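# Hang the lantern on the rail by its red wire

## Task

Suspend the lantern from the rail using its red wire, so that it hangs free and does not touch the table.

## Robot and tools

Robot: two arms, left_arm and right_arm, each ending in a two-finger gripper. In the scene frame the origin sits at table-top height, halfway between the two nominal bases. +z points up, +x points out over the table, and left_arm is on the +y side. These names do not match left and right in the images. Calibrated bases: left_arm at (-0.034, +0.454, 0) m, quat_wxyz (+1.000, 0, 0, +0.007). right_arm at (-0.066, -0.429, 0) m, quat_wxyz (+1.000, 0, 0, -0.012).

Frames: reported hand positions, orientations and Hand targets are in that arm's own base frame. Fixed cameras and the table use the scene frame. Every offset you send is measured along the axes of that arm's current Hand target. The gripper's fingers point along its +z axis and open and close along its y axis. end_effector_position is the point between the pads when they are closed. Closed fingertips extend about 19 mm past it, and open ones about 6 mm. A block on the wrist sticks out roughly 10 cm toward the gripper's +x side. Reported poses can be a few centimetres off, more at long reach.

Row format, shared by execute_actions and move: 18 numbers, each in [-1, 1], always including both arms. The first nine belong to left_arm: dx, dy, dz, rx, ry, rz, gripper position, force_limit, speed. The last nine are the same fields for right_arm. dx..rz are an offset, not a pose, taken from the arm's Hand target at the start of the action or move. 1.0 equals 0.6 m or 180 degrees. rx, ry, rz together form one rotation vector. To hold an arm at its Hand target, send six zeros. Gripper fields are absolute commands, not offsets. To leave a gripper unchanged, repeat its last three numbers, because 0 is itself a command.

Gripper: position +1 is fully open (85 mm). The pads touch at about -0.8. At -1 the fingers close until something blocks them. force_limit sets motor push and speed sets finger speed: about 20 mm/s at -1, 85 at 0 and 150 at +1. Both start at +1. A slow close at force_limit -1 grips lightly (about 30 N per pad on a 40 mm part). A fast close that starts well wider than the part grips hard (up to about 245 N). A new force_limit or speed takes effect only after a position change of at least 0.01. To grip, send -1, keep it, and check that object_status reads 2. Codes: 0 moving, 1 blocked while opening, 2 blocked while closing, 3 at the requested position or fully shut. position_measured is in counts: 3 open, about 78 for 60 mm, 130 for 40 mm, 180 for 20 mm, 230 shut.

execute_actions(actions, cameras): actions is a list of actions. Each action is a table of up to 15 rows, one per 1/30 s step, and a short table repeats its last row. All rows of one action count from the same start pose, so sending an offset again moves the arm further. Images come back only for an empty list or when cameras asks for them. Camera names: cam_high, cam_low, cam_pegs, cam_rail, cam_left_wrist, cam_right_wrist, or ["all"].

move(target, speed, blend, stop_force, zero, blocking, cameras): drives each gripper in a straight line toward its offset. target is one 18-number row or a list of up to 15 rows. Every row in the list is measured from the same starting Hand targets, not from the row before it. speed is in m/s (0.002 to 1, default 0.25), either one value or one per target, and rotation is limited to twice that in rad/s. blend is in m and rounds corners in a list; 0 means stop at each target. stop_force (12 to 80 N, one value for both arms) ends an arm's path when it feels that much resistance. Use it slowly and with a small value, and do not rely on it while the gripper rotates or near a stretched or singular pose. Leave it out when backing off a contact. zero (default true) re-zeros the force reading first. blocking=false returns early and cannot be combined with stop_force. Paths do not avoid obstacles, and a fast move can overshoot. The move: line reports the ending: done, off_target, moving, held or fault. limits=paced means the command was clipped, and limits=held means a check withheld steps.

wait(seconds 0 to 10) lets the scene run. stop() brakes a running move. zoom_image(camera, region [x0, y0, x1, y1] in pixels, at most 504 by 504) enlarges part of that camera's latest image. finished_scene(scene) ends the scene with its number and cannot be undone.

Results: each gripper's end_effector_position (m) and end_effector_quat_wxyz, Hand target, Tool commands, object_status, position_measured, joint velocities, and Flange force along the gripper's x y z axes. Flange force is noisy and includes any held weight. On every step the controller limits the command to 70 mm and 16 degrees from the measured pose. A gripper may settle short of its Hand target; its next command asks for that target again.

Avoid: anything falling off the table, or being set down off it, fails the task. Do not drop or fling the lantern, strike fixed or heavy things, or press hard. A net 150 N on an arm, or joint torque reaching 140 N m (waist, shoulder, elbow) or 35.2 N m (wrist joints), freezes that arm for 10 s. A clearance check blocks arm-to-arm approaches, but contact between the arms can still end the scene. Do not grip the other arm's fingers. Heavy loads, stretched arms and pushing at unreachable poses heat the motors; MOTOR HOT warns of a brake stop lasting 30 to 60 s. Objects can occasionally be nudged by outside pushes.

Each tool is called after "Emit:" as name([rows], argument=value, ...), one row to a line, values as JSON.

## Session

Emit:
execute_actions(actions=[])

Scene clock: 0.00 s.
left_arm: end_effector_position=(+0.3079, +0.1606, +0.2329) position_measured=3 object_status=3 end_effector_quat_wxyz=(-0.538, +0.678, +0.288, +0.409) | right_arm: end_effector_position=(+0.6134, -0.2616, +0.3482) position_measured=3 object_status=3 end_effector_quat_wxyz=(+0.556, +0.532, -0.429, +0.473)
Joint positions: left_arm=[-0.46 -0.071 -0.624 -1.386 -1.704 -1.516] | right_arm=[0.08 0.538 -0.241 1.579 -1.656 0.982]
Joint velocities: within noise
Flange force (N): no reading
Hand target: left_arm +0.3079, +0.1606, +0.2329; -0.538, +0.678, +0.288, +0.409 | right_arm +0.6134, -0.2616, +0.3482; +0.556, +0.532, -0.429, +0.473
Tool commands: left_gripper/position=+1.0 left_gripper/force_limit=+1.0 left_gripper/speed=+1.0 right_gripper/position=+1.0 right_gripper/force_limit=+1.0 right_gripper/speed=+1.0
camera_calibration:
cam_left_wrist: T_world_to_cam=[[0.834994, -0.269453, -0.47977, -0.0961855], [-0.543428, -0.266854, -0.795911, 0.417868], [0.0864322, 0.925302, -0.369251, 0.0428], [0, 0, 0, 1]] pos_world=[0.303696, 0.0459896, 0.302243]
cam_right_wrist: T_world_to_cam=[[-0.979563, -0.00801871, 0.200979, 0.532048], [-0.194786, 0.286952, -0.937932, 0.534495], [-0.0501501, -0.957911, -0.282649, 0.00550134], [0, 0, 0, 1]] pos_world=[0.625563, -0.143838, 0.395945]

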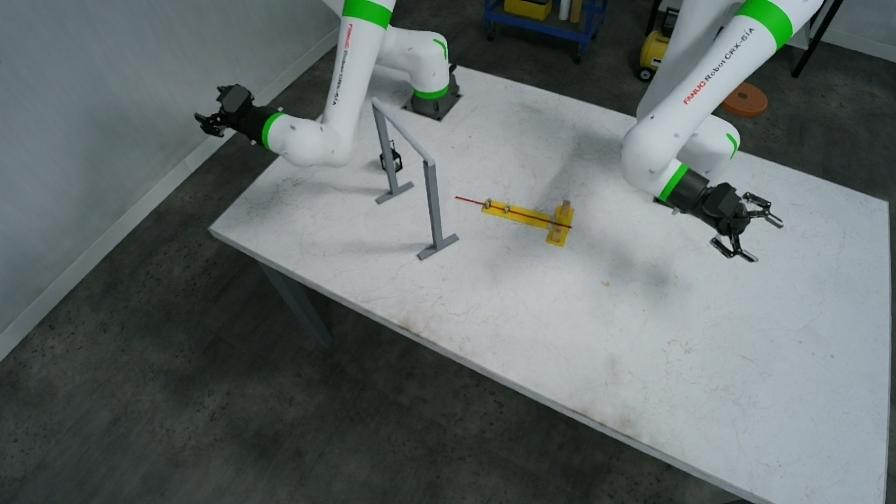

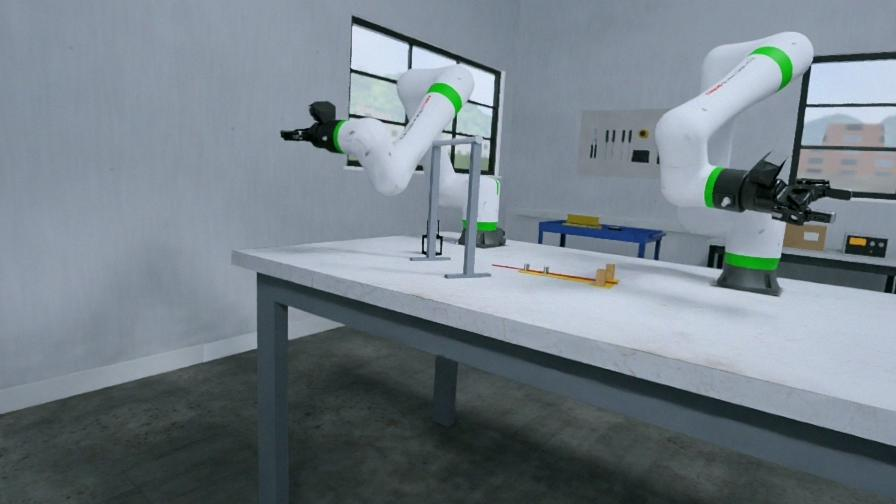

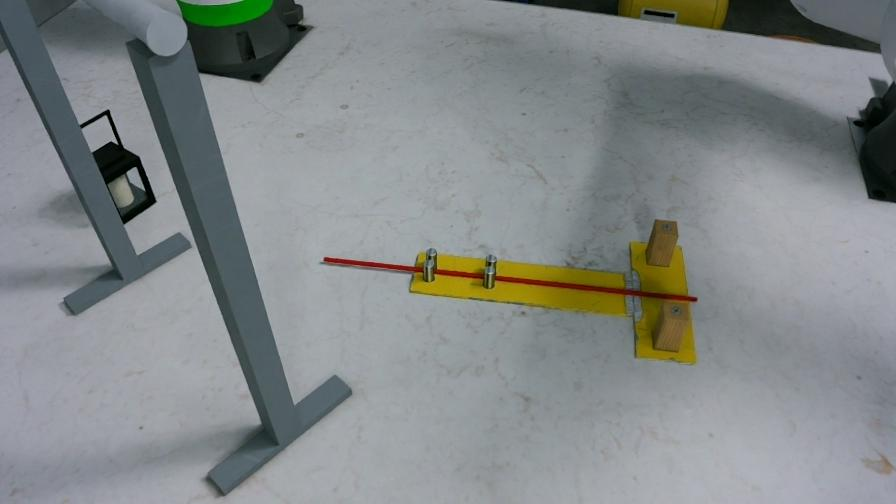

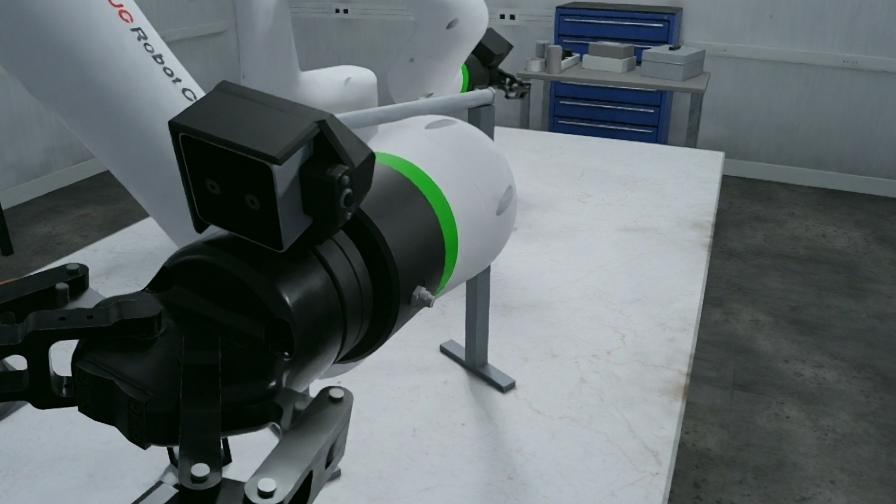

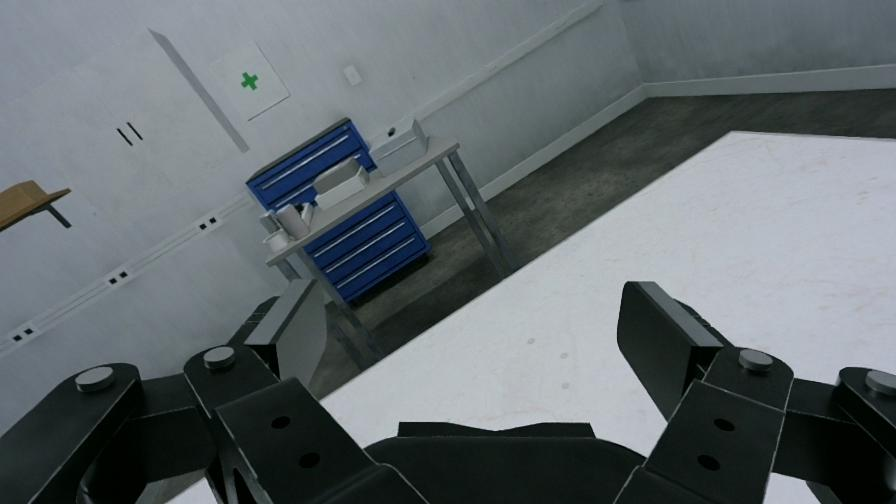

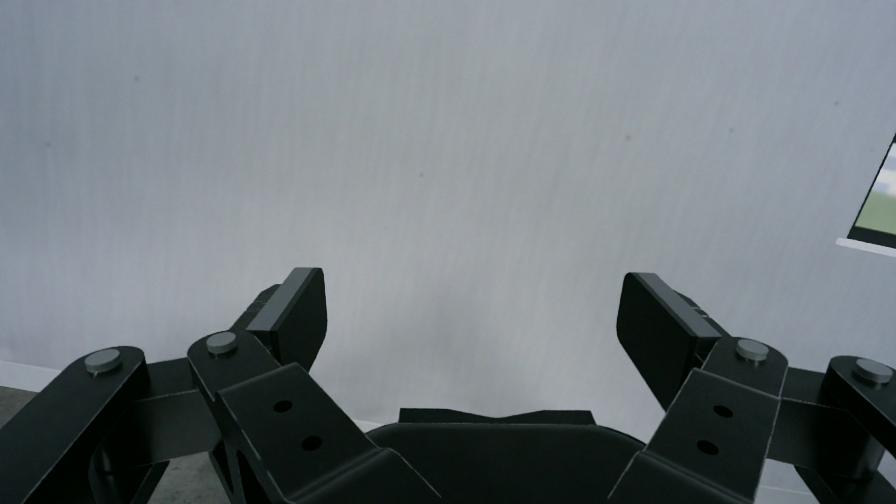

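Emit:
move([
  [0.1962,-0.019,-0.1855,-0.35,0.0567,0.1997,0.1,0,0,0.102,0.3807,-0.0175,-0.188,-0.221,0.211,-0.8,0,0],
  [0.1011,0.0967,-0.453,-0.7,0.1133,0.3993,0.1,0,0,-0.0027,0.6063,-0.362,-0.3758,-0.4418,0.4228,-0.8,0,0],
  [-0.1428,0.307,-0.6295,-0.7,0.1133,0.3993,0.1,0,0,0.0322,0.5997,-0.8607,-0.3758,-0.4418,0.4228,-0.8,0,0],
  [-0.1428,0.307,-0.6295,-0.7,0.1133,0.3993,0.1,0,0,-0.1952,0.4945,-0.9753,-0.3758,-0.4418,0.4228,-0.8,0,0],
], speed=0.3, blend=[0.05,0.05,0.03,0], cameras=["all"])

Scene clock: 62.70 s.
left_arm: end_effector_position=(+0.3253, -0.2476, +0.1000) position_measured=117 object_status=3 end_effector_quat_wxyz=(-0.050, +0.826, -0.541, +0.150) | right_arm: end_effector_position=(+0.2853, +0.3100, +0.2500) position_measured=229 object_status=3 end_effector_quat_wxyz=(+0.000, +0.000, +1.000, +0.000)
Joint positions: left_arm=[-0.35 -0.231 -0.67 -0.039 -0.815 -3.928] | right_arm=[1.14 -0.068 -0.142 0 -1.498 -1.141]
Flange force (N): left_arm=[-1.3 -1.6 0.4] | right_arm=[-7.1 -2.8 -3.2]
Hand target: left_arm +0.3255, -0.2468, +0.1001; +0.065, +0.779, -0.600, +0.174 | right_arm +0.2853, +0.3101, +0.2501; +0.000, +0.000, +1.000, +0.000
Off the commanded pose: left_arm 0.001 m, 31 deg; orientation clipped | right_arm 0.000 m, 0 deg.
joint sent to its limit (left arm) — joint 6 (wrist roll), lower limit. The joint targets are off in orientation, not in position.
move: off_target (left_arm); limits=paced
camera_calibration:
cam_left_wrist: T_world_to_cam=[[-0.877049, -0.422456, -0.228724, 0.209475], [-0.456157, 0.881679, 0.120676, 0.376847], [0.150681, 0.210173, -0.965983, 0.231607], [0, 0, 0, 1]] pos_world=[0.320723, -0.292441, 0.226164]
cam_right_wrist: T_world_to_cam=[[-0.0145236, 0.999888, 0.00352972, -0.30352], [0.935719, 0.0123471, 0.35253, -0.345535], [0.352447, 0.00842285, -0.935794, 0.257787], [0, 0, 0, 1]] pos_world=[0.228059, 0.305581, 0.364118]

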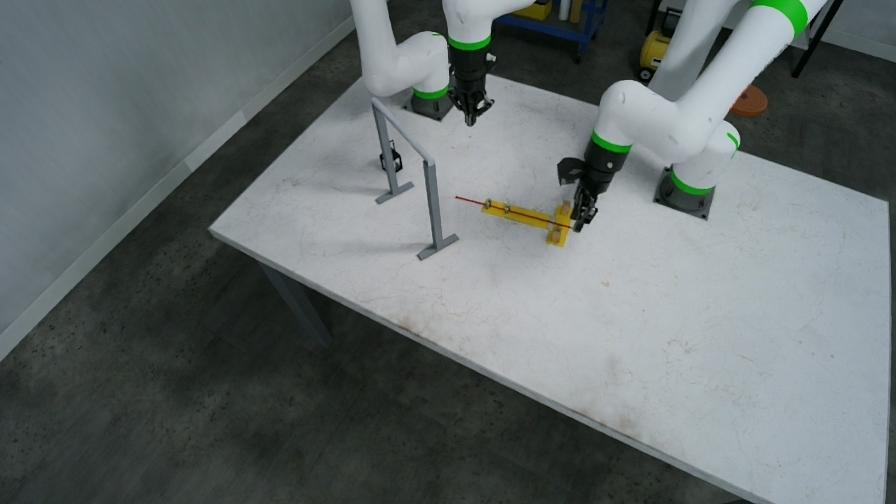

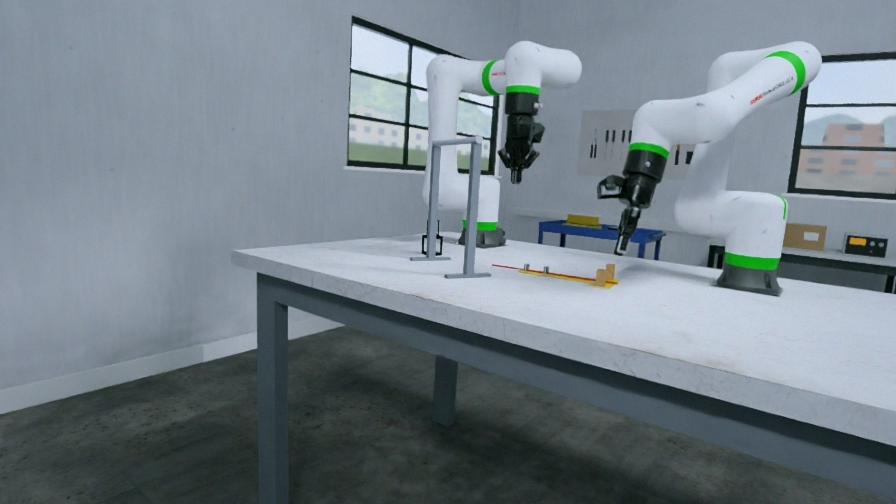

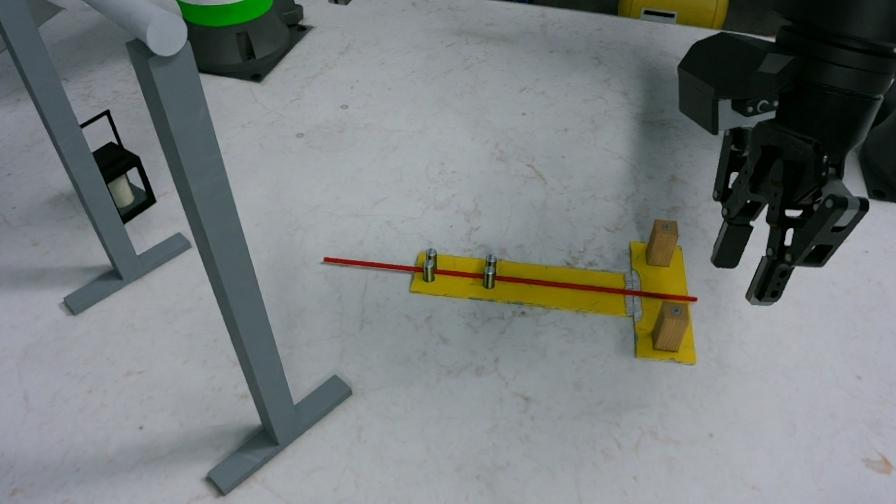

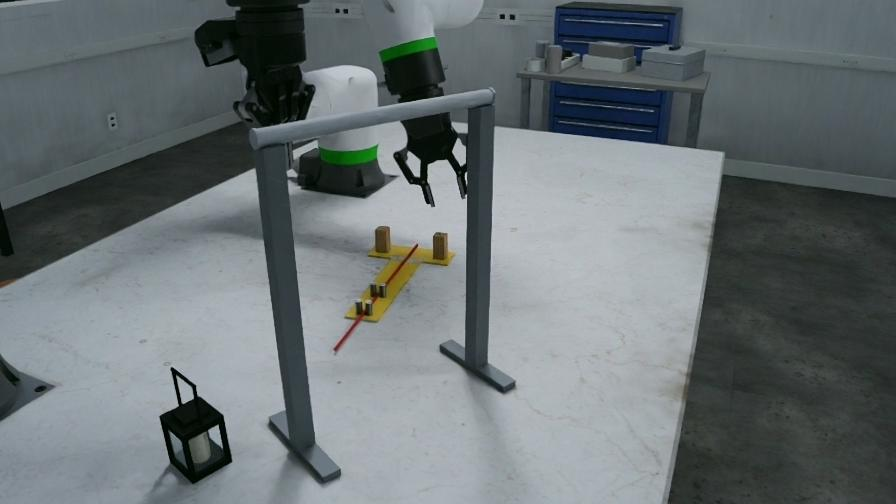

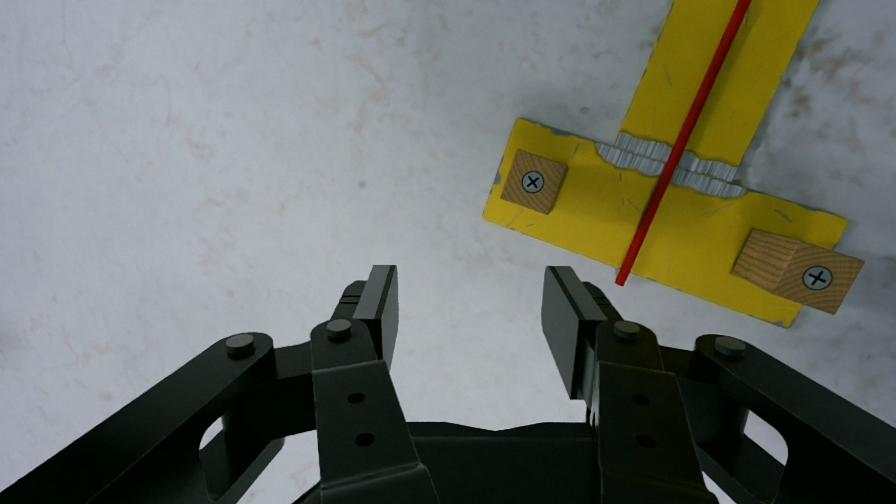

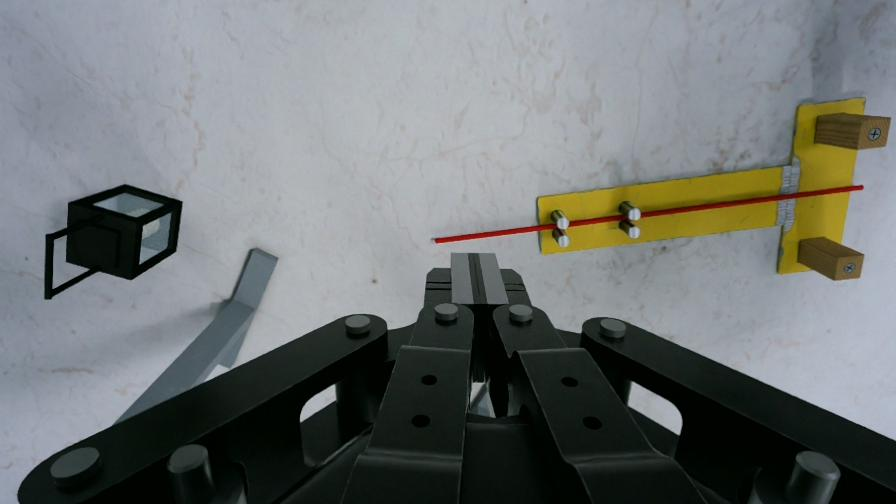

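Emit:
move([
  [0.02,-0.0078,-0.0442,-0.042,-0.0407,-0.4802,0.1,0,0,-0.1428,0.0377,0.3168,0,0,0.049,-0.8,0,0],
  [0.0232,-0.0078,-0.0442,-0.0839,-0.0814,-0.9604,0.1,0,0,-0.1428,0.0377,0.3168,0,0,0.049,-0.8,0,0],
], speed=0.25, blend=[0.02,0], cameras=["cam_left_wrist","cam_right_wrist","cam_pegs"])

Scene clock: 89.27 s.
left_arm: end_effector_position=(+0.3280, -0.2500, +0.1301) position_measured=117 object_status=3 end_effector_quat_wxyz=(+0.193, +0.643, +0.721, -0.173) | right_arm: end_effector_position=(+0.3709, +0.3326, +0.0600) position_measured=229 object_status=3 end_effector_quat_wxyz=(+0.000, +0.077, +0.997, +0.000)
Joint positions: left_arm=[0.034 -0.217 -0.83 0.628 -1.013 -1.846] | right_arm=[0.995 0.26 -0.248 0 -1.064 -1.149]
Flange force (N): left_arm=[2.3 -0.1 -1.0] | right_arm=[-6.2 -2.5 -2.8]
Hand target: left_arm +0.3280, -0.2500, +0.1301; +0.193, +0.643, +0.721, -0.173 | right_arm +0.3709, +0.3326, +0.0600; +0.000, +0.077, +0.997, +0.000
Off the commanded pose: left_arm 0.000 m, 0 deg | right_arm 0.000 m, 0 deg.
move: done
camera_calibration:
cam_left_wrist: T_world_to_cam=[[0.991094, 0.133119, 0.00334178, -0.28634], [0.0851183, -0.652622, 0.752887, -0.266828], [0.102404, -0.745898, -0.658141, -0.00249469], [0, 0, 0, 1]] pos_world=[0.306757, -0.137881, 0.200206]
cam_right_wrist: T_world_to_cam=[[0.139009, 0.990284, 0.00362786, -0.377939], [0.926475, -0.131344, 0.352693, -0.307768], [0.349743, -0.0456665, -0.935732, 0.0686097], [0, 0, 0, 1]] pos_world=[0.313681, 0.336976, 0.174119]
Images, in order (width x height): cam_pegs 896x504, cam_left_wrist 896x504, cam_right_wrist 896x504.

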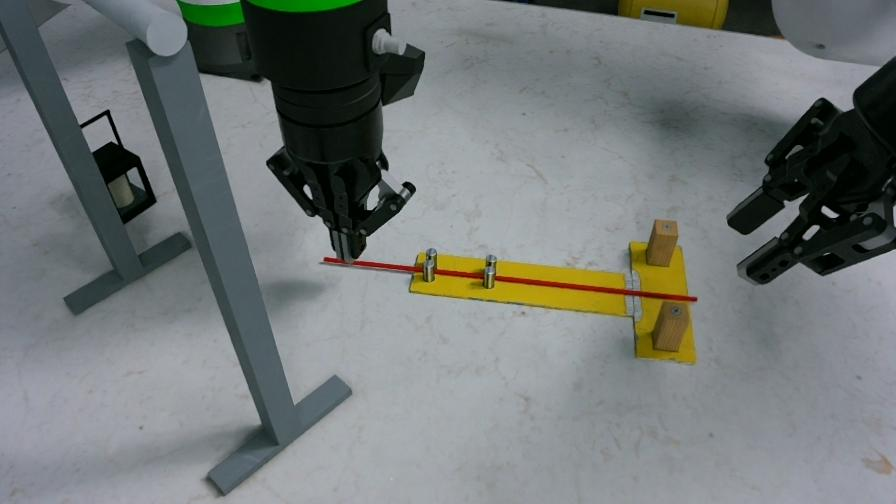

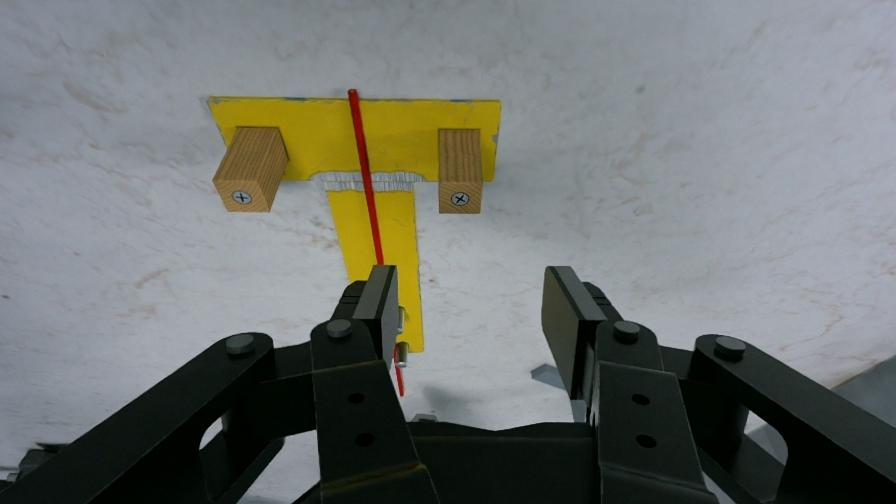

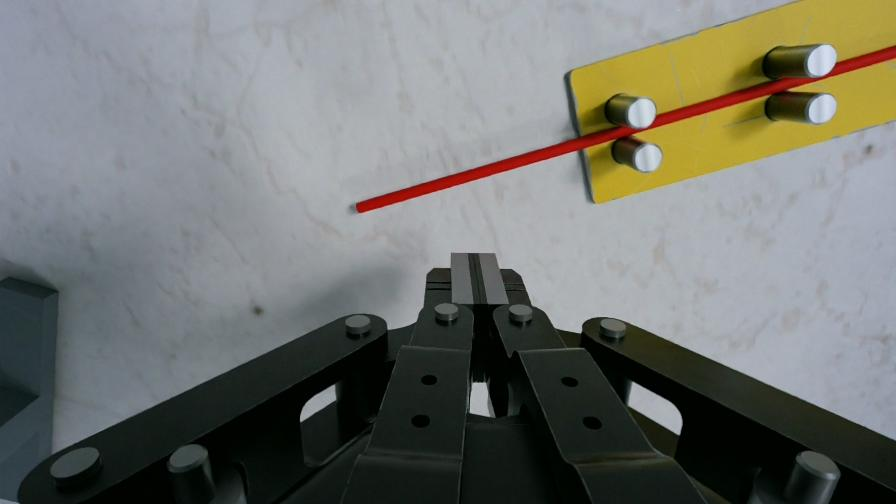

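Emit:
move([
  [0.0255,-0.0025,0.0947,0,0,0,0.1,0,0,0,0,0.03,0,0,0,-0.8,0,0],
  [0.0255,-0.0025,0.178,0,0,0,0.1,0,0,0,0,0.05,0,0,0,-0.8,0,0],
], speed=0.1, blend=[0.01,0], cameras=["cam_left_wrist","cam_pegs"])

Emit:
move(target=[0,0,0,0,0,0,0.1,0,0,0,0,0.05,0,0,0,-0.8,0,0], speed=0.01, stop_force=12)

Scene clock: 98.63 s.
left_arm: end_effector_position=(+0.3309, -0.2901, +0.0300) position_measured=117 object_status=3 end_effector_quat_wxyz=(+0.193, +0.643, +0.721, -0.173) | right_arm: end_effector_position=(+0.3709, +0.3326, +0.0300) position_measured=229 object_status=3 end_effector_quat_wxyz=(+0.000, +0.077, +0.997, +0.000)
Joint positions: left_arm=[-0.166 0.005 -0.956 0.898 -0.662 -2.03] | right_arm=[0.995 0.299 -0.278 0 -0.995 -1.149]
Flange force (N): left_arm=[1.7 1.4 -2.0] | right_arm=[-6.0 -1.9 -3.0]
Hand target: left_arm +0.3309, -0.2901, +0.0300; +0.193, +0.643, +0.721, -0.173 | right_arm +0.3709, +0.3326, +0.0300; +0.000, +0.077, +0.997, +0.000
Off the commanded pose: left_arm 0.000 m, 0 deg | right_arm 0.000 m, 0 deg.
move: done
camera_calibration:
cam_left_wrist: T_world_to_cam=[[0.991112, 0.132984, 0.00350405, -0.283601], [0.0849163, -0.652706, 0.752838, -0.217763], [0.102403, -0.745849, -0.658197, -0.0984925], [0, 0, 0, 1]] pos_world=[0.309658, -0.177881, 0.100106]
Images, in order (width x height): cam_pegs 896x504, cam_left_wrist 896x504.

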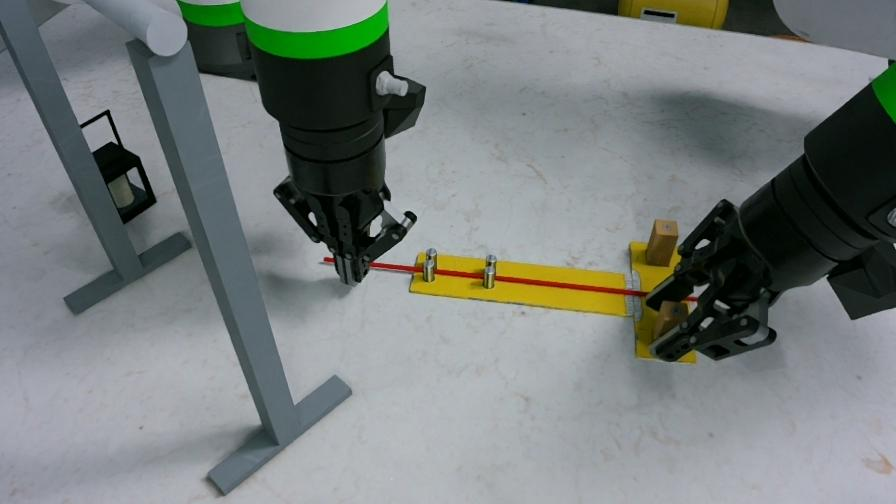

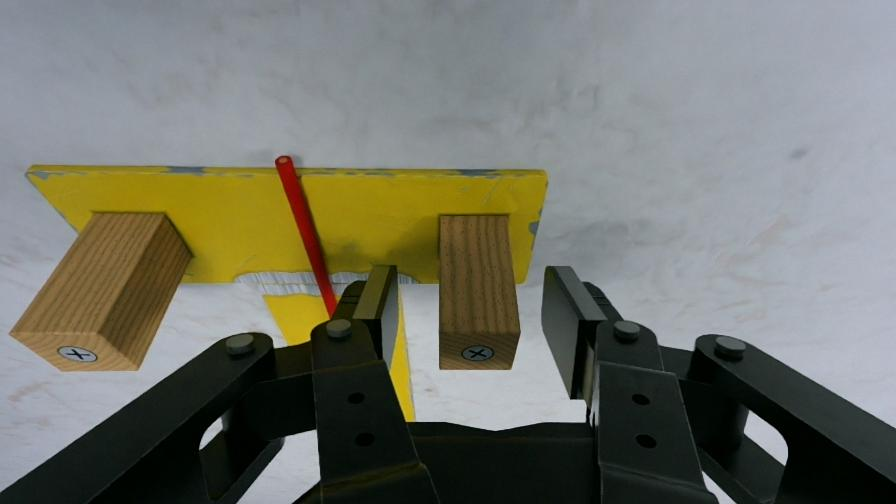

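Scene clock: 100.30 s.
left_arm: end_effector_position=(+0.3309, -0.2901, +0.0300) position_measured=117 object_status=3 end_effector_quat_wxyz=(+0.193, +0.643, +0.721, -0.173) | right_arm: end_effector_position=(+0.3709, +0.3327, +0.0192) position_measured=229 object_status=3 end_effector_quat_wxyz=(+0.000, +0.077, +0.997, +0.000)
Joint positions: left_arm=[-0.166 0.005 -0.956 0.898 -0.662 -2.03] | right_arm=[0.995 0.314 -0.288 0 -0.969 -1.149]
Flange force (N): left_arm=[0.9 1.3 -0.5] | right_arm=[-1.6 -5.5 -28.9]
Hand target: left_arm +0.3309, -0.2901, +0.0300; +0.193, +0.643, +0.721, -0.173 | right_arm +0.3709, +0.3327, +0.0192; +0.000, +0.077, +0.997, +0.000 (not the last commanded pose)
Off the commanded pose: left_arm 0.000 m, 0 deg | right_arm 0.019 m, 0 deg.
move: contact (right_arm)

Emit:
move(target=[0,0.0038,0,0,0,0,0.1,0,0,0,0,-0.0043,0,0,0,-0.8,0,0], speed=0.05)

Emit:
execute_actions([
  [[0,0,0,0,0,0,-1,0,-1,0,0,0,0,0,0,-0.8,0,0]],
  [[0,0,0,0,0,0,-1,0,-1,0,0,0,0,0,0,-0.8,0,0]],
  [[0,0,0,0,0,0,-1,0,-1,0,0,0,0,0,0,-0.8,0,0]],
], cameras=["cam_right_wrist"])

Scene clock: 104.50 s.
left_arm: end_effector_position=(+0.3332, -0.2898, +0.0300) position_measured=117 object_status=3 end_effector_quat_wxyz=(+0.193, +0.643, +0.721, -0.173) | right_arm: end_effector_position=(+0.3709, +0.3327, +0.0218) position_measured=229 object_status=3 end_effector_quat_wxyz=(+0.000, +0.077, +0.997, +0.000)
Joint positions: left_arm=[-0.164 0.01 -0.951 0.897 -0.663 -2.031] | right_arm=[0.995 0.31 -0.285 0 -0.975 -1.149]
Flange force (N): left_arm=[1.4 0.7 -1.4] | right_arm=[-6.0 -2.0 -3.1]
Hand target: left_arm +0.3332, -0.2898, +0.0300; +0.193, +0.643, +0.721, -0.173 | right_arm +0.3709, +0.3327, +0.0218; +0.000, +0.077, +0.997, +0.000
Off the commanded pose: left_arm 0.000 m, 0 deg | right_arm 0.000 m, 0 deg.
move: done

Scene clock: 106.20 s.
left_arm: end_effector_position=(+0.3332, -0.2898, +0.0300) position_measured=182 object_status=0 end_effector_quat_wxyz=(+0.193, +0.643, +0.721, -0.173) | right_arm: end_effector_position=(+0.3709, +0.3327, +0.0218) position_measured=229 object_status=3 end_effector_quat_wxyz=(+0.000, +0.077, +0.997, +0.000)
Joint positions: left_arm=[-0.164 0.01 -0.951 0.897 -0.663 -2.031] | right_arm=[0.995 0.31 -0.285 0 -0.975 -1.149]
Flange force (N): left_arm=[0.3 -1.6 -14.6] | right_arm=[-6.5 -1.8 -3.0]
Flange force at the end of the 1st action (N): left_arm=[1.2 1.2 -0.8] | right_arm=[-5.9 -2.4 -3.3]
Flange force at the end of the 2nd action (N): left_arm=[0.7 1.3 -0.6] | right_arm=[-5.7 -2.6 -3.0]
Hand target: left_arm +0.3332, -0.2898, +0.0300; +0.193, +0.643, +0.721, -0.173 | right_arm +0.3709, +0.3327, +0.0218; +0.000, +0.077, +0.997, +0.000
Off the commanded pose: left_arm 0.000 m, 0 deg | right_arm 0.000 m, 0 deg.
camera_calibration:
cam_right_wrist: T_world_to_cam=[[0.138935, 0.990294, 0.00382591, -0.377807], [0.926452, -0.131341, 0.352755, -0.294298], [0.349834, -0.0454653, -0.935708, 0.0327662], [0, 0, 0, 1]] pos_world=[0.313681, 0.336977, 0.13592]
Images, in order (width x height): cam_right_wrist 896x504.

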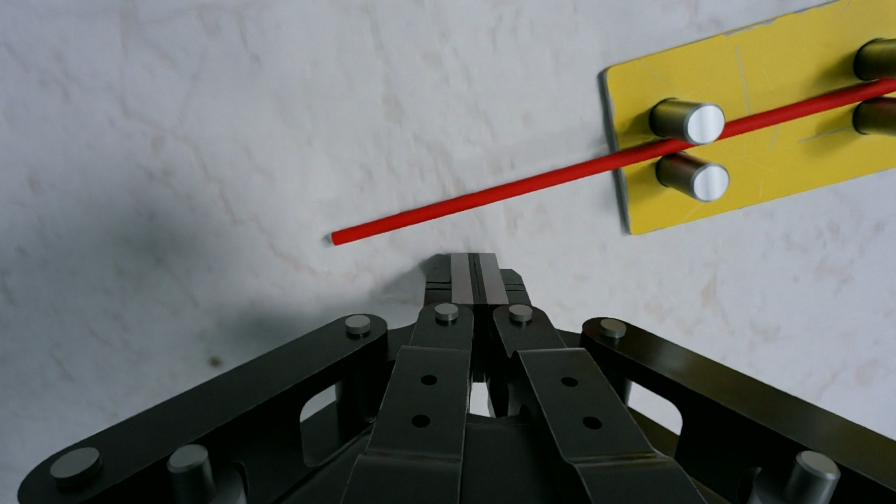

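Emit:
move([
  [0,0,0,0,0,0,-1,0,-1,0.016,0.0012,0,0,0,0,-0.8,0,0],
  [0,0,0,0,0,0,-1,0,-1,0.0523,-0.011,0,0,0,0,-0.8,0,0],
  [0,0,0,0,0,0,-1,0,-1,0.0907,-0.0098,0,0,0,0,-0.8,0,0],
  [0,0,0,0,0,0,-1,0,-1,0.1263,0.0043,0,0,0,0,-0.8,0,0],
  [0,0,0,0,0,0,-1,0,-1,0.155,0.0298,0,0,0,0,-0.8,0,0],
  [0,0,0,0,0,0,-1,0,-1,0.1732,0.0637,0,0,0,0,-0.8,0,0],
  [0,0,0,0,0,0,-1,0,-1,0.1787,0.1015,0,0,0,0,-0.8,0,0],
], speed=0.04, blend=0.003, cameras=["cam_right_wrist","cam_pegs"])

Scene clock: 115.30 s.
left_arm: end_effector_position=(+0.3332, -0.2898, +0.0300) position_measured=182 object_status=2 end_effector_quat_wxyz=(+0.193, +0.643, +0.721, -0.173) | right_arm: end_effector_position=(+0.2744, +0.4094, +0.0218) position_measured=229 object_status=3 end_effector_quat_wxyz=(+0.000, +0.077, +0.997, +0.000)
Joint positions: left_arm=[-0.164 0.01 -0.951 0.897 -0.663 -2.031] | right_arm=[1.247 0.298 -0.301 0 -0.971 -1.402]
Flange force (N): left_arm=[2.6 -0.6 -18.5] | right_arm=[-5.8 -8.5 -7.9]
Hand target: left_arm +0.3332, -0.2898, +0.0300; +0.193, +0.643, +0.721, -0.173 | right_arm +0.2744, +0.4094, +0.0218; +0.000, +0.077, +0.997, +0.000
Off the commanded pose: left_arm 0.000 m, 0 deg | right_arm 0.000 m, 0 deg.
move: done
camera_calibration:
cam_right_wrist: T_world_to_cam=[[0.138935, 0.990294, 0.00382591, -0.440342], [0.926452, -0.131341, 0.352755, -0.194729], [0.349834, -0.0454653, -0.935708, 0.0700473], [0, 0, 0, 1]] pos_world=[0.217081, 0.413677, 0.13592]
Images, in order (width x height): cam_pegs 896x504, cam_right_wrist 896x504.

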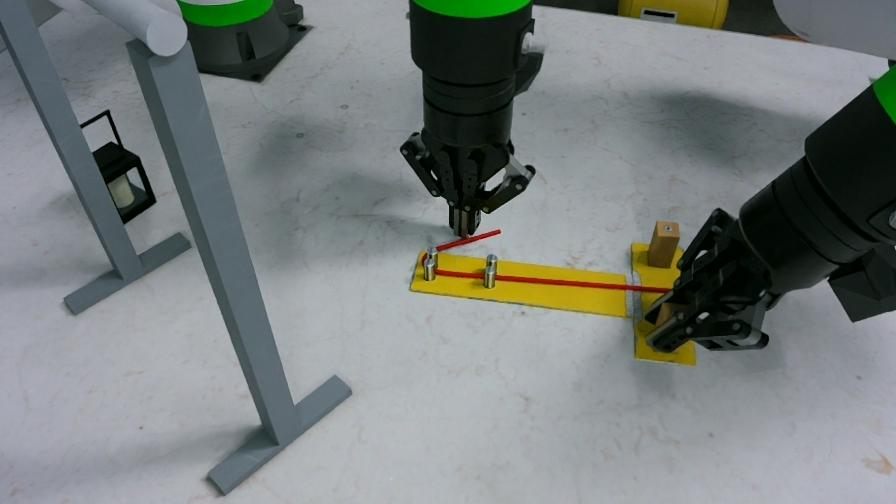

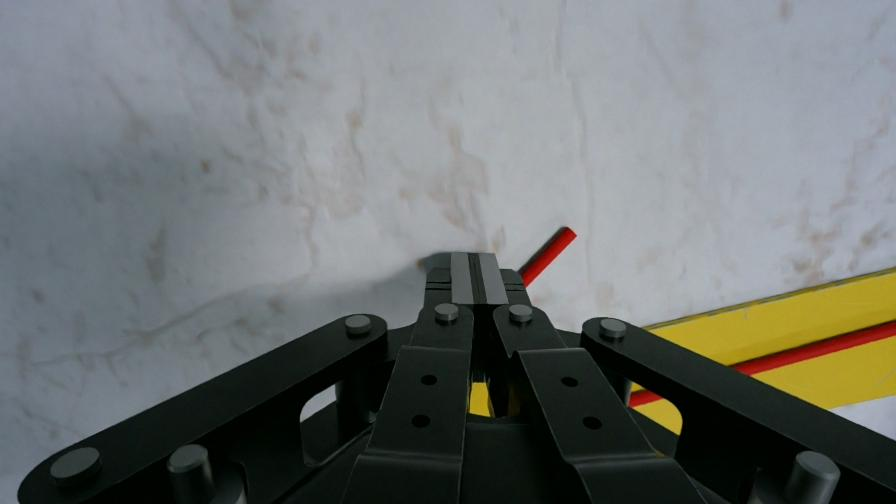

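Emit:
move([
  [0,0,0,0,0,0,-1,0,-1,0.02,-0.05,0,0,0,0,-0.8,0,0],
  [0,0,0,0,0,0,-1,0,-1,0.02,-0.05,-0.22,0,0,0,-0.8,0,0],
  [0,0,0,0,0,0,-1,0,-1,-0.0245,0.2186,-0.2,0,0,-0.609,-0.8,0,0],
  [0,0,0,0,0,0,-1,0,-1,-0.0245,0.2186,-0.0637,0,0,-0.609,-0.5,0,-1],
], speed=[0.06,0.2,0.2,0.1], blend=[0,0.02,0.02,0], cameras=["cam_right_wrist","cam_pegs","cam_left_wrist"])

Scene clock: 132.50 s.
left_arm: end_effector_position=(+0.3332, -0.2898, +0.0300) position_measured=182 object_status=2 end_effector_quat_wxyz=(+0.193, +0.643, +0.721, -0.173) | right_arm: end_effector_position=(+0.3091, +0.5367, +0.0600) position_measured=192 object_status=0 end_effector_quat_wxyz=(+0.000, +0.770, -0.638, +0.000)
Joint positions: left_arm=[-0.164 0.01 -0.951 0.897 -0.663 -2.031] | right_arm=[1.26 0.534 0.139 0 -1.176 0.499]
Flange force (N): left_arm=[-2.0 1.8 -9.1] | right_arm=[1.4 -5.0 -3.2]
Hand target: left_arm +0.3332, -0.2898, +0.0300; +0.193, +0.643, +0.721, -0.173 | right_arm +0.3091, +0.5367, +0.0600; +0.000, +0.770, -0.638, +0.000
Off the commanded pose: left_arm 0.000 m, 0 deg | right_arm 0.000 m, 0 deg.
move: done
camera_calibration:
cam_left_wrist: T_world_to_cam=[[0.991122, 0.132909, 0.00344031, -0.285917], [0.0849151, -0.652712, 0.752832, -0.217753], [0.102304, -0.745857, -0.658204, -0.0986145], [0, 0, 0, 1]] pos_world=[0.311958, -0.177681, 0.100006]
cam_right_wrist: T_world_to_cam=[[-0.979441, -0.201685, 0.00421391, 0.41399], [-0.187244, 0.916687, 0.353022, -0.441817], [-0.0750621, 0.344975, -0.935606, 0.0211584], [0, 0, 0, 1]] pos_world=[0.32434, 0.481205, 0.174023]
Images, in order (width x height): cam_pegs 896x504, cam_left_wrist 896x504, cam_right_wrist 896x504.

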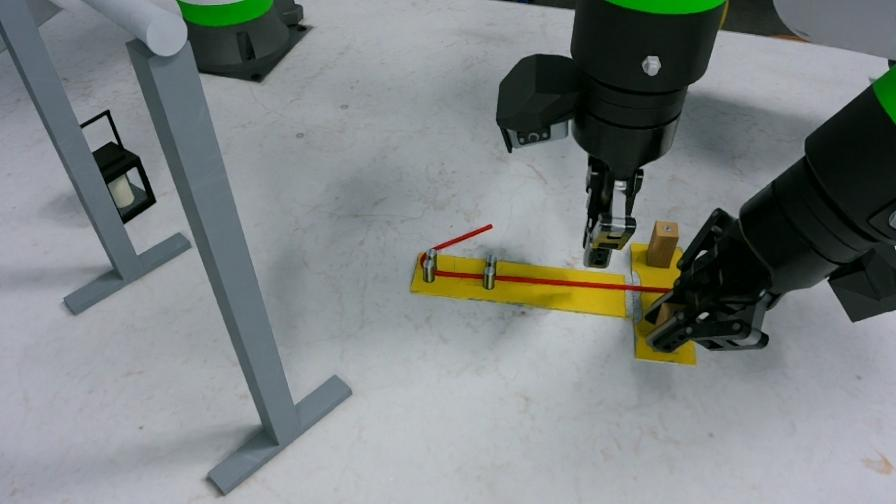

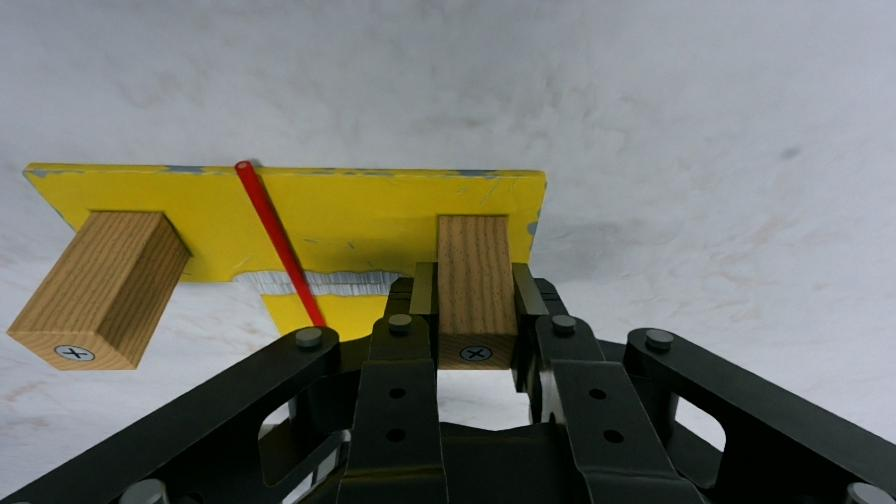

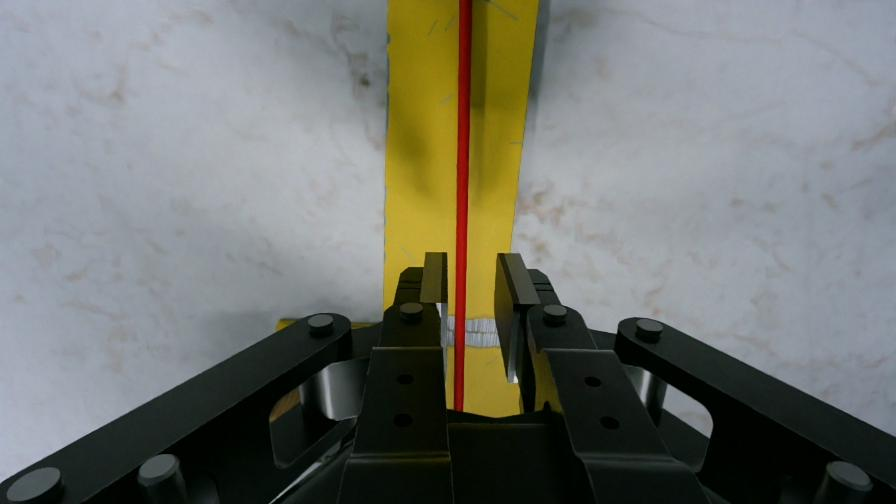

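Emit:
move(target=[0,0,0,0,0,0,-1,0,-1,0,-0.002,0.0417,0,0,0,-0.5,0,-1], speed=0.08)

Emit:
move(target=[0,0,0,0,0,0,-1,0,-1,0,0,0.04,0,0,0,-0.5,0,-1], speed=0.01, stop_force=12)

Emit:
move(target=[0,0,0,0,0,0,-1,0,-1,0,0,-0.003,0,0,0,-0.5,0,-1], speed=0.05)

Emit:
move(target=[0,0,0,0,0,0,-1,0,-1,0,0,0,0,0,0,-1,0,-1], cameras=["cam_right_wrist"])

Scene clock: 137.73 s.
left_arm: end_effector_position=(+0.3332, -0.2898, +0.0300) position_measured=182 object_status=2 end_effector_quat_wxyz=(+0.193, +0.643, +0.721, -0.173) | right_arm: end_effector_position=(+0.3103, +0.5369, +0.0350) position_measured=192 object_status=3 end_effector_quat_wxyz=(+0.000, +0.770, -0.638, +0.000)
Joint positions: left_arm=[-0.164 0.01 -0.951 0.897 -0.663 -2.031] | right_arm=[1.258 0.561 0.117 0 -1.127 0.501]
Flange force (N): left_arm=[-1.7 1.1 -9.3] | right_arm=[1.9 -4.7 -3.2]
Hand target: left_arm +0.3332, -0.2898, +0.0300; +0.193, +0.643, +0.721, -0.173 | right_arm +0.3103, +0.5369, +0.0350; +0.000, +0.770, -0.638, +0.000
Off the commanded pose: left_arm 0.000 m, 0 deg | right_arm 0.000 m, 0 deg.
move: done

Scene clock: 139.50 s.
left_arm: end_effector_position=(+0.3332, -0.2898, +0.0300) position_measured=182 object_status=2 end_effector_quat_wxyz=(+0.193, +0.643, +0.721, -0.173) | right_arm: end_effector_position=(+0.3103, +0.5370, +0.0230) position_measured=192 object_status=3 end_effector_quat_wxyz=(+0.000, +0.770, -0.638, +0.000)
Joint positions: left_arm=[-0.164 0.01 -0.951 0.897 -0.663 -2.031] | right_arm=[1.258 0.574 0.106 0 -1.103 0.501]
Flange force (N): left_arm=[-1.8 1.4 -8.7] | right_arm=[7.4 0.7 -24.3]
Hand target: left_arm +0.3332, -0.2898, +0.0300; +0.193, +0.643, +0.721, -0.173 | right_arm +0.3103, +0.5370, +0.0230; +0.000, +0.770, -0.638, +0.000 (not the last commanded pose)
Off the commanded pose: left_arm 0.000 m, 0 deg | right_arm 0.012 m, 0 deg.
move: contact (right_arm)

Scene clock: 140.20 s.
left_arm: end_effector_position=(+0.3332, -0.2898, +0.0300) position_measured=182 object_status=2 end_effector_quat_wxyz=(+0.193, +0.643, +0.721, -0.173) | right_arm: end_effector_position=(+0.3103, +0.5369, +0.0248) position_measured=192 object_status=3 end_effector_quat_wxyz=(+0.000, +0.770, -0.638, +0.000)
Joint positions: left_arm=[-0.164 0.01 -0.951 0.897 -0.663 -2.031] | right_arm=[1.258 0.572 0.108 0 -1.107 0.501]
Flange force (N): left_arm=[-2.2 1.2 -8.5] | right_arm=[1.0 -5.2 -2.9]
Hand target: left_arm +0.3332, -0.2898, +0.0300; +0.193, +0.643, +0.721, -0.173 | right_arm +0.3103, +0.5370, +0.0248; +0.000, +0.770, -0.638, +0.000
Off the commanded pose: left_arm 0.000 m, 0 deg | right_arm 0.000 m, 0 deg.
move: done

Scene clock: 141.37 s.
left_arm: end_effector_position=(+0.3332, -0.2898, +0.0300) position_measured=182 object_status=2 end_effector_quat_wxyz=(+0.193, +0.643, +0.721, -0.173) | right_arm: end_effector_position=(+0.3103, +0.5370, +0.0248) position_measured=227 object_status=0 end_effector_quat_wxyz=(+0.000, +0.770, -0.638, +0.000)
Joint positions: left_arm=[-0.164 0.01 -0.951 0.897 -0.663 -2.031] | right_arm=[1.258 0.572 0.108 0 -1.107 0.501]
Flange force (N): left_arm=[-2.2 0.9 -9.2] | right_arm=[2.2 -5.7 -3.2]
Hand target: left_arm +0.3332, -0.2898, +0.0300; +0.193, +0.643, +0.721, -0.173 | right_arm +0.3103, +0.5370, +0.0248; +0.000, +0.770, -0.638, +0.000
Off the commanded pose: left_arm 0.000 m, 0 deg | right_arm 0.000 m, 0 deg.
move: done
camera_calibration:
cam_right_wrist: T_world_to_cam=[[-0.979446, -0.201663, 0.00409642, 0.415382], [-0.187256, 0.916645, 0.353124, -0.429467], [-0.0749671, 0.345098, -0.935568, -0.0117905], [0, 0, 0, 1]] pos_world=[0.32554, 0.481505, 0.138922]
Images, in order (width x height): cam_right_wrist 896x504.

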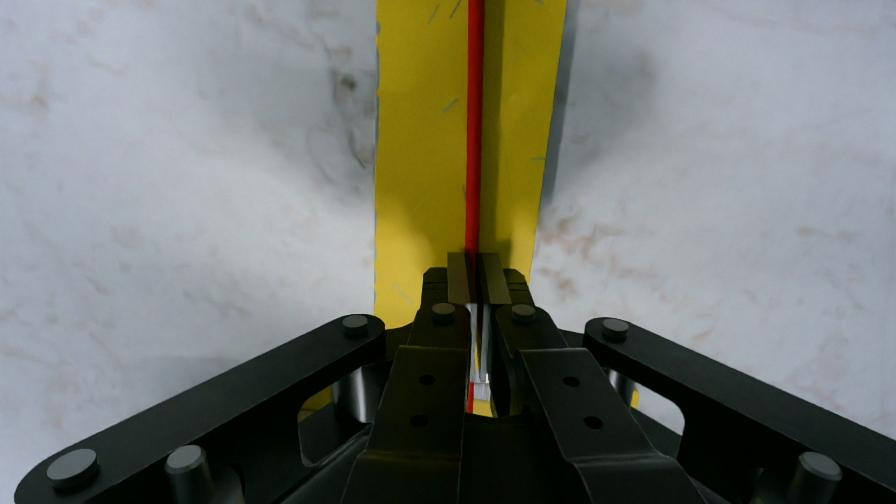

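Emit:
move(target=[0,0,0,0,0,0,-1,0,-1,0.1167,0,0,0,0,0,-1,0,-1], speed=0.04, stop_force=40, cameras=["cam_right_wrist","cam_pegs"])

Scene clock: 145.90 s.
left_arm: end_effector_position=(+0.3331, -0.2898, +0.0300) position_measured=182 object_status=2 end_effector_quat_wxyz=(+0.193, +0.643, +0.721, -0.173) | right_arm: end_effector_position=(+0.3234, +0.4682, +0.0248) position_measured=227 object_status=2 end_effector_quat_wxyz=(+0.000, +0.770, -0.638, +0.000)
Joint positions: left_arm=[-0.164 0.01 -0.951 0.897 -0.663 -2.031] | right_arm=[1.197 0.459 -0.065 0 -1.046 0.562]
Flange force (N): left_arm=[-6.1 -4.9 -4.2] | right_arm=[-1.2 -12.0 -3.0]
Hand target: left_arm +0.3332, -0.2898, +0.0300; +0.193, +0.643, +0.721, -0.173 | right_arm +0.3234, +0.4682, +0.0248; +0.000, +0.770, -0.638, +0.000
Off the commanded pose: left_arm 0.000 m, 0 deg | right_arm 0.000 m, 0 deg.
move: done
camera_calibration:
cam_right_wrist: T_world_to_cam=[[-0.979446, -0.201663, 0.00409642, 0.41424], [-0.187256, 0.916645, 0.353124, -0.363967], [-0.0749671, 0.345098, -0.935568, 0.0129269], [0, 0, 0, 1]] pos_world=[0.33854, 0.412705, 0.138922]
Images, in order (width x height): cam_pegs 896x504, cam_right_wrist 896x504.

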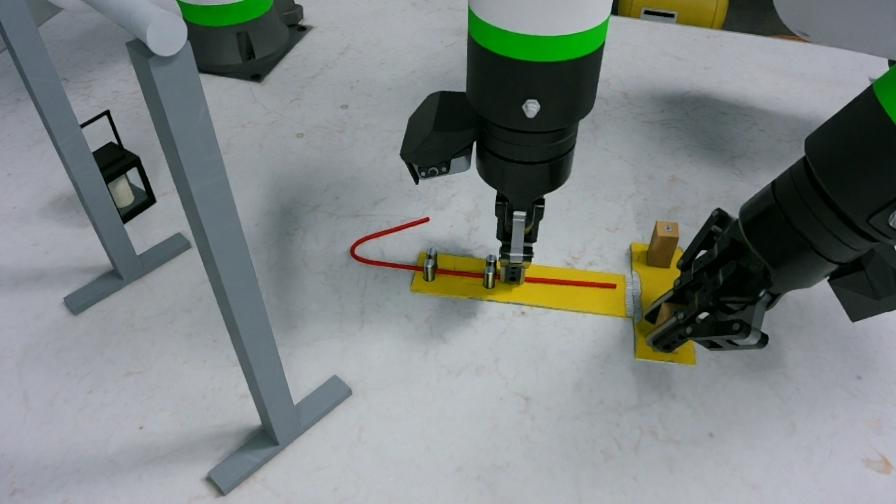

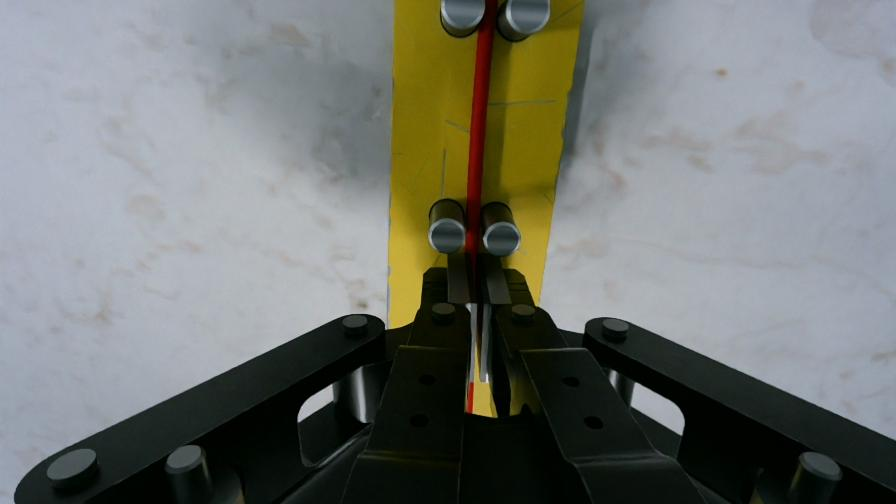

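Emit:
move(target=[0,0,0,0,0,0,-1,0,-1,0,0,0,0,0,0,-0.5,0,-1])

Emit:
move([
  [0,0,0,0,0,0,-1,0,-1,0,0,-0.0753,0,0,0,-0.5,0,-1],
  [0,0,0,0,0,0,-1,0,-1,-0.07,-0.0378,-0.0753,0,0,0,-0.8,0,0],
  [0,0,0,0,0,0,-1,0,-1,-0.07,-0.0378,0.0008,0,0,0,-0.8,0,0],
], speed=[0.1,0.1,0.06], cameras=["cam_right_wrist"])

Scene clock: 155.00 s.
left_arm: end_effector_position=(+0.3332, -0.2898, +0.0299) position_measured=182 object_status=2 end_effector_quat_wxyz=(+0.193, +0.643, +0.721, -0.173) | right_arm: end_effector_position=(+0.3234, +0.4681, +0.0248) position_measured=192 object_status=0 end_effector_quat_wxyz=(+0.000, +0.770, -0.638, +0.000)
Joint positions: left_arm=[-0.164 0.01 -0.951 0.897 -0.663 -2.031] | right_arm=[1.197 0.459 -0.065 0 -1.046 0.562]
Flange force (N): left_arm=[-3.1 -0.8 -10.7] | right_arm=[2.7 -5.0 -2.7]
Hand target: left_arm +0.3332, -0.2898, +0.0300; +0.193, +0.643, +0.721, -0.173 | right_arm +0.3234, +0.4682, +0.0248; +0.000, +0.770, -0.638, +0.000
Off the commanded pose: left_arm 0.000 m, 0 deg | right_arm 0.000 m, 0 deg.
move: done

Scene clock: 157.97 s.
left_arm: end_effector_position=(+0.3332, -0.2898, +0.0300) position_measured=182 object_status=2 end_effector_quat_wxyz=(+0.193, +0.643, +0.721, -0.173) | right_arm: end_effector_position=(+0.3378, +0.5136, +0.0243) position_measured=229 object_status=3 end_effector_quat_wxyz=(+0.000, +0.770, -0.638, +0.000)
Joint positions: left_arm=[-0.164 0.01 -0.951 0.897 -0.663 -2.031] | right_arm=[1.202 0.561 0.088 0 -1.099 0.557]
Flange force (N): left_arm=[-3.6 -0.5 -10.6] | right_arm=[1.9 -5.0 -3.0]
Hand target: left_arm +0.3332, -0.2898, +0.0300; +0.193, +0.643, +0.721, -0.173 | right_arm +0.3378, +0.5137, +0.0244; +0.000, +0.770, -0.638, +0.000
Off the commanded pose: left_arm 0.000 m, 0 deg | right_arm 0.000 m, 0 deg.
move: done
camera_calibration:
cam_right_wrist: T_world_to_cam=[[-0.97946, -0.201596, 0.00424898, 0.437573], [-0.187146, 0.916695, 0.353055, -0.4028], [-0.0750694, 0.345008, -0.935593, -0.00216791], [0, 0, 0, 1]] pos_world=[0.35304, 0.458205, 0.138323]
Images, in order (width x height): cam_right_wrist 896x504.

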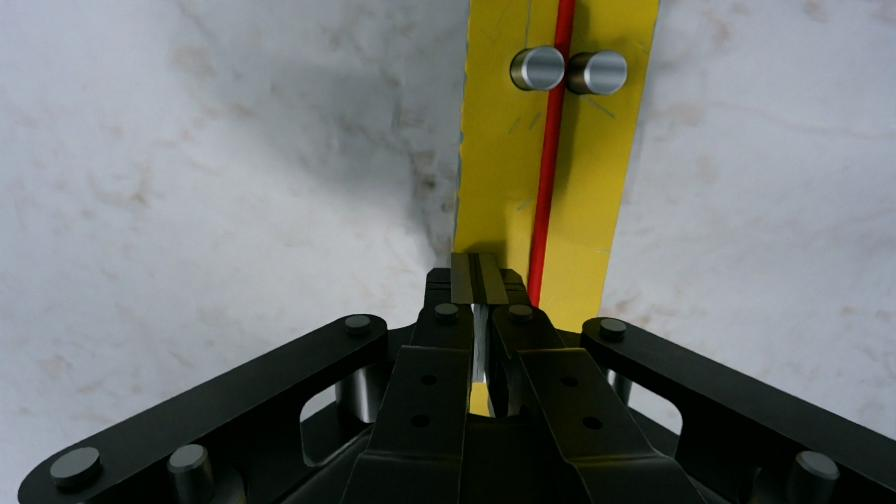

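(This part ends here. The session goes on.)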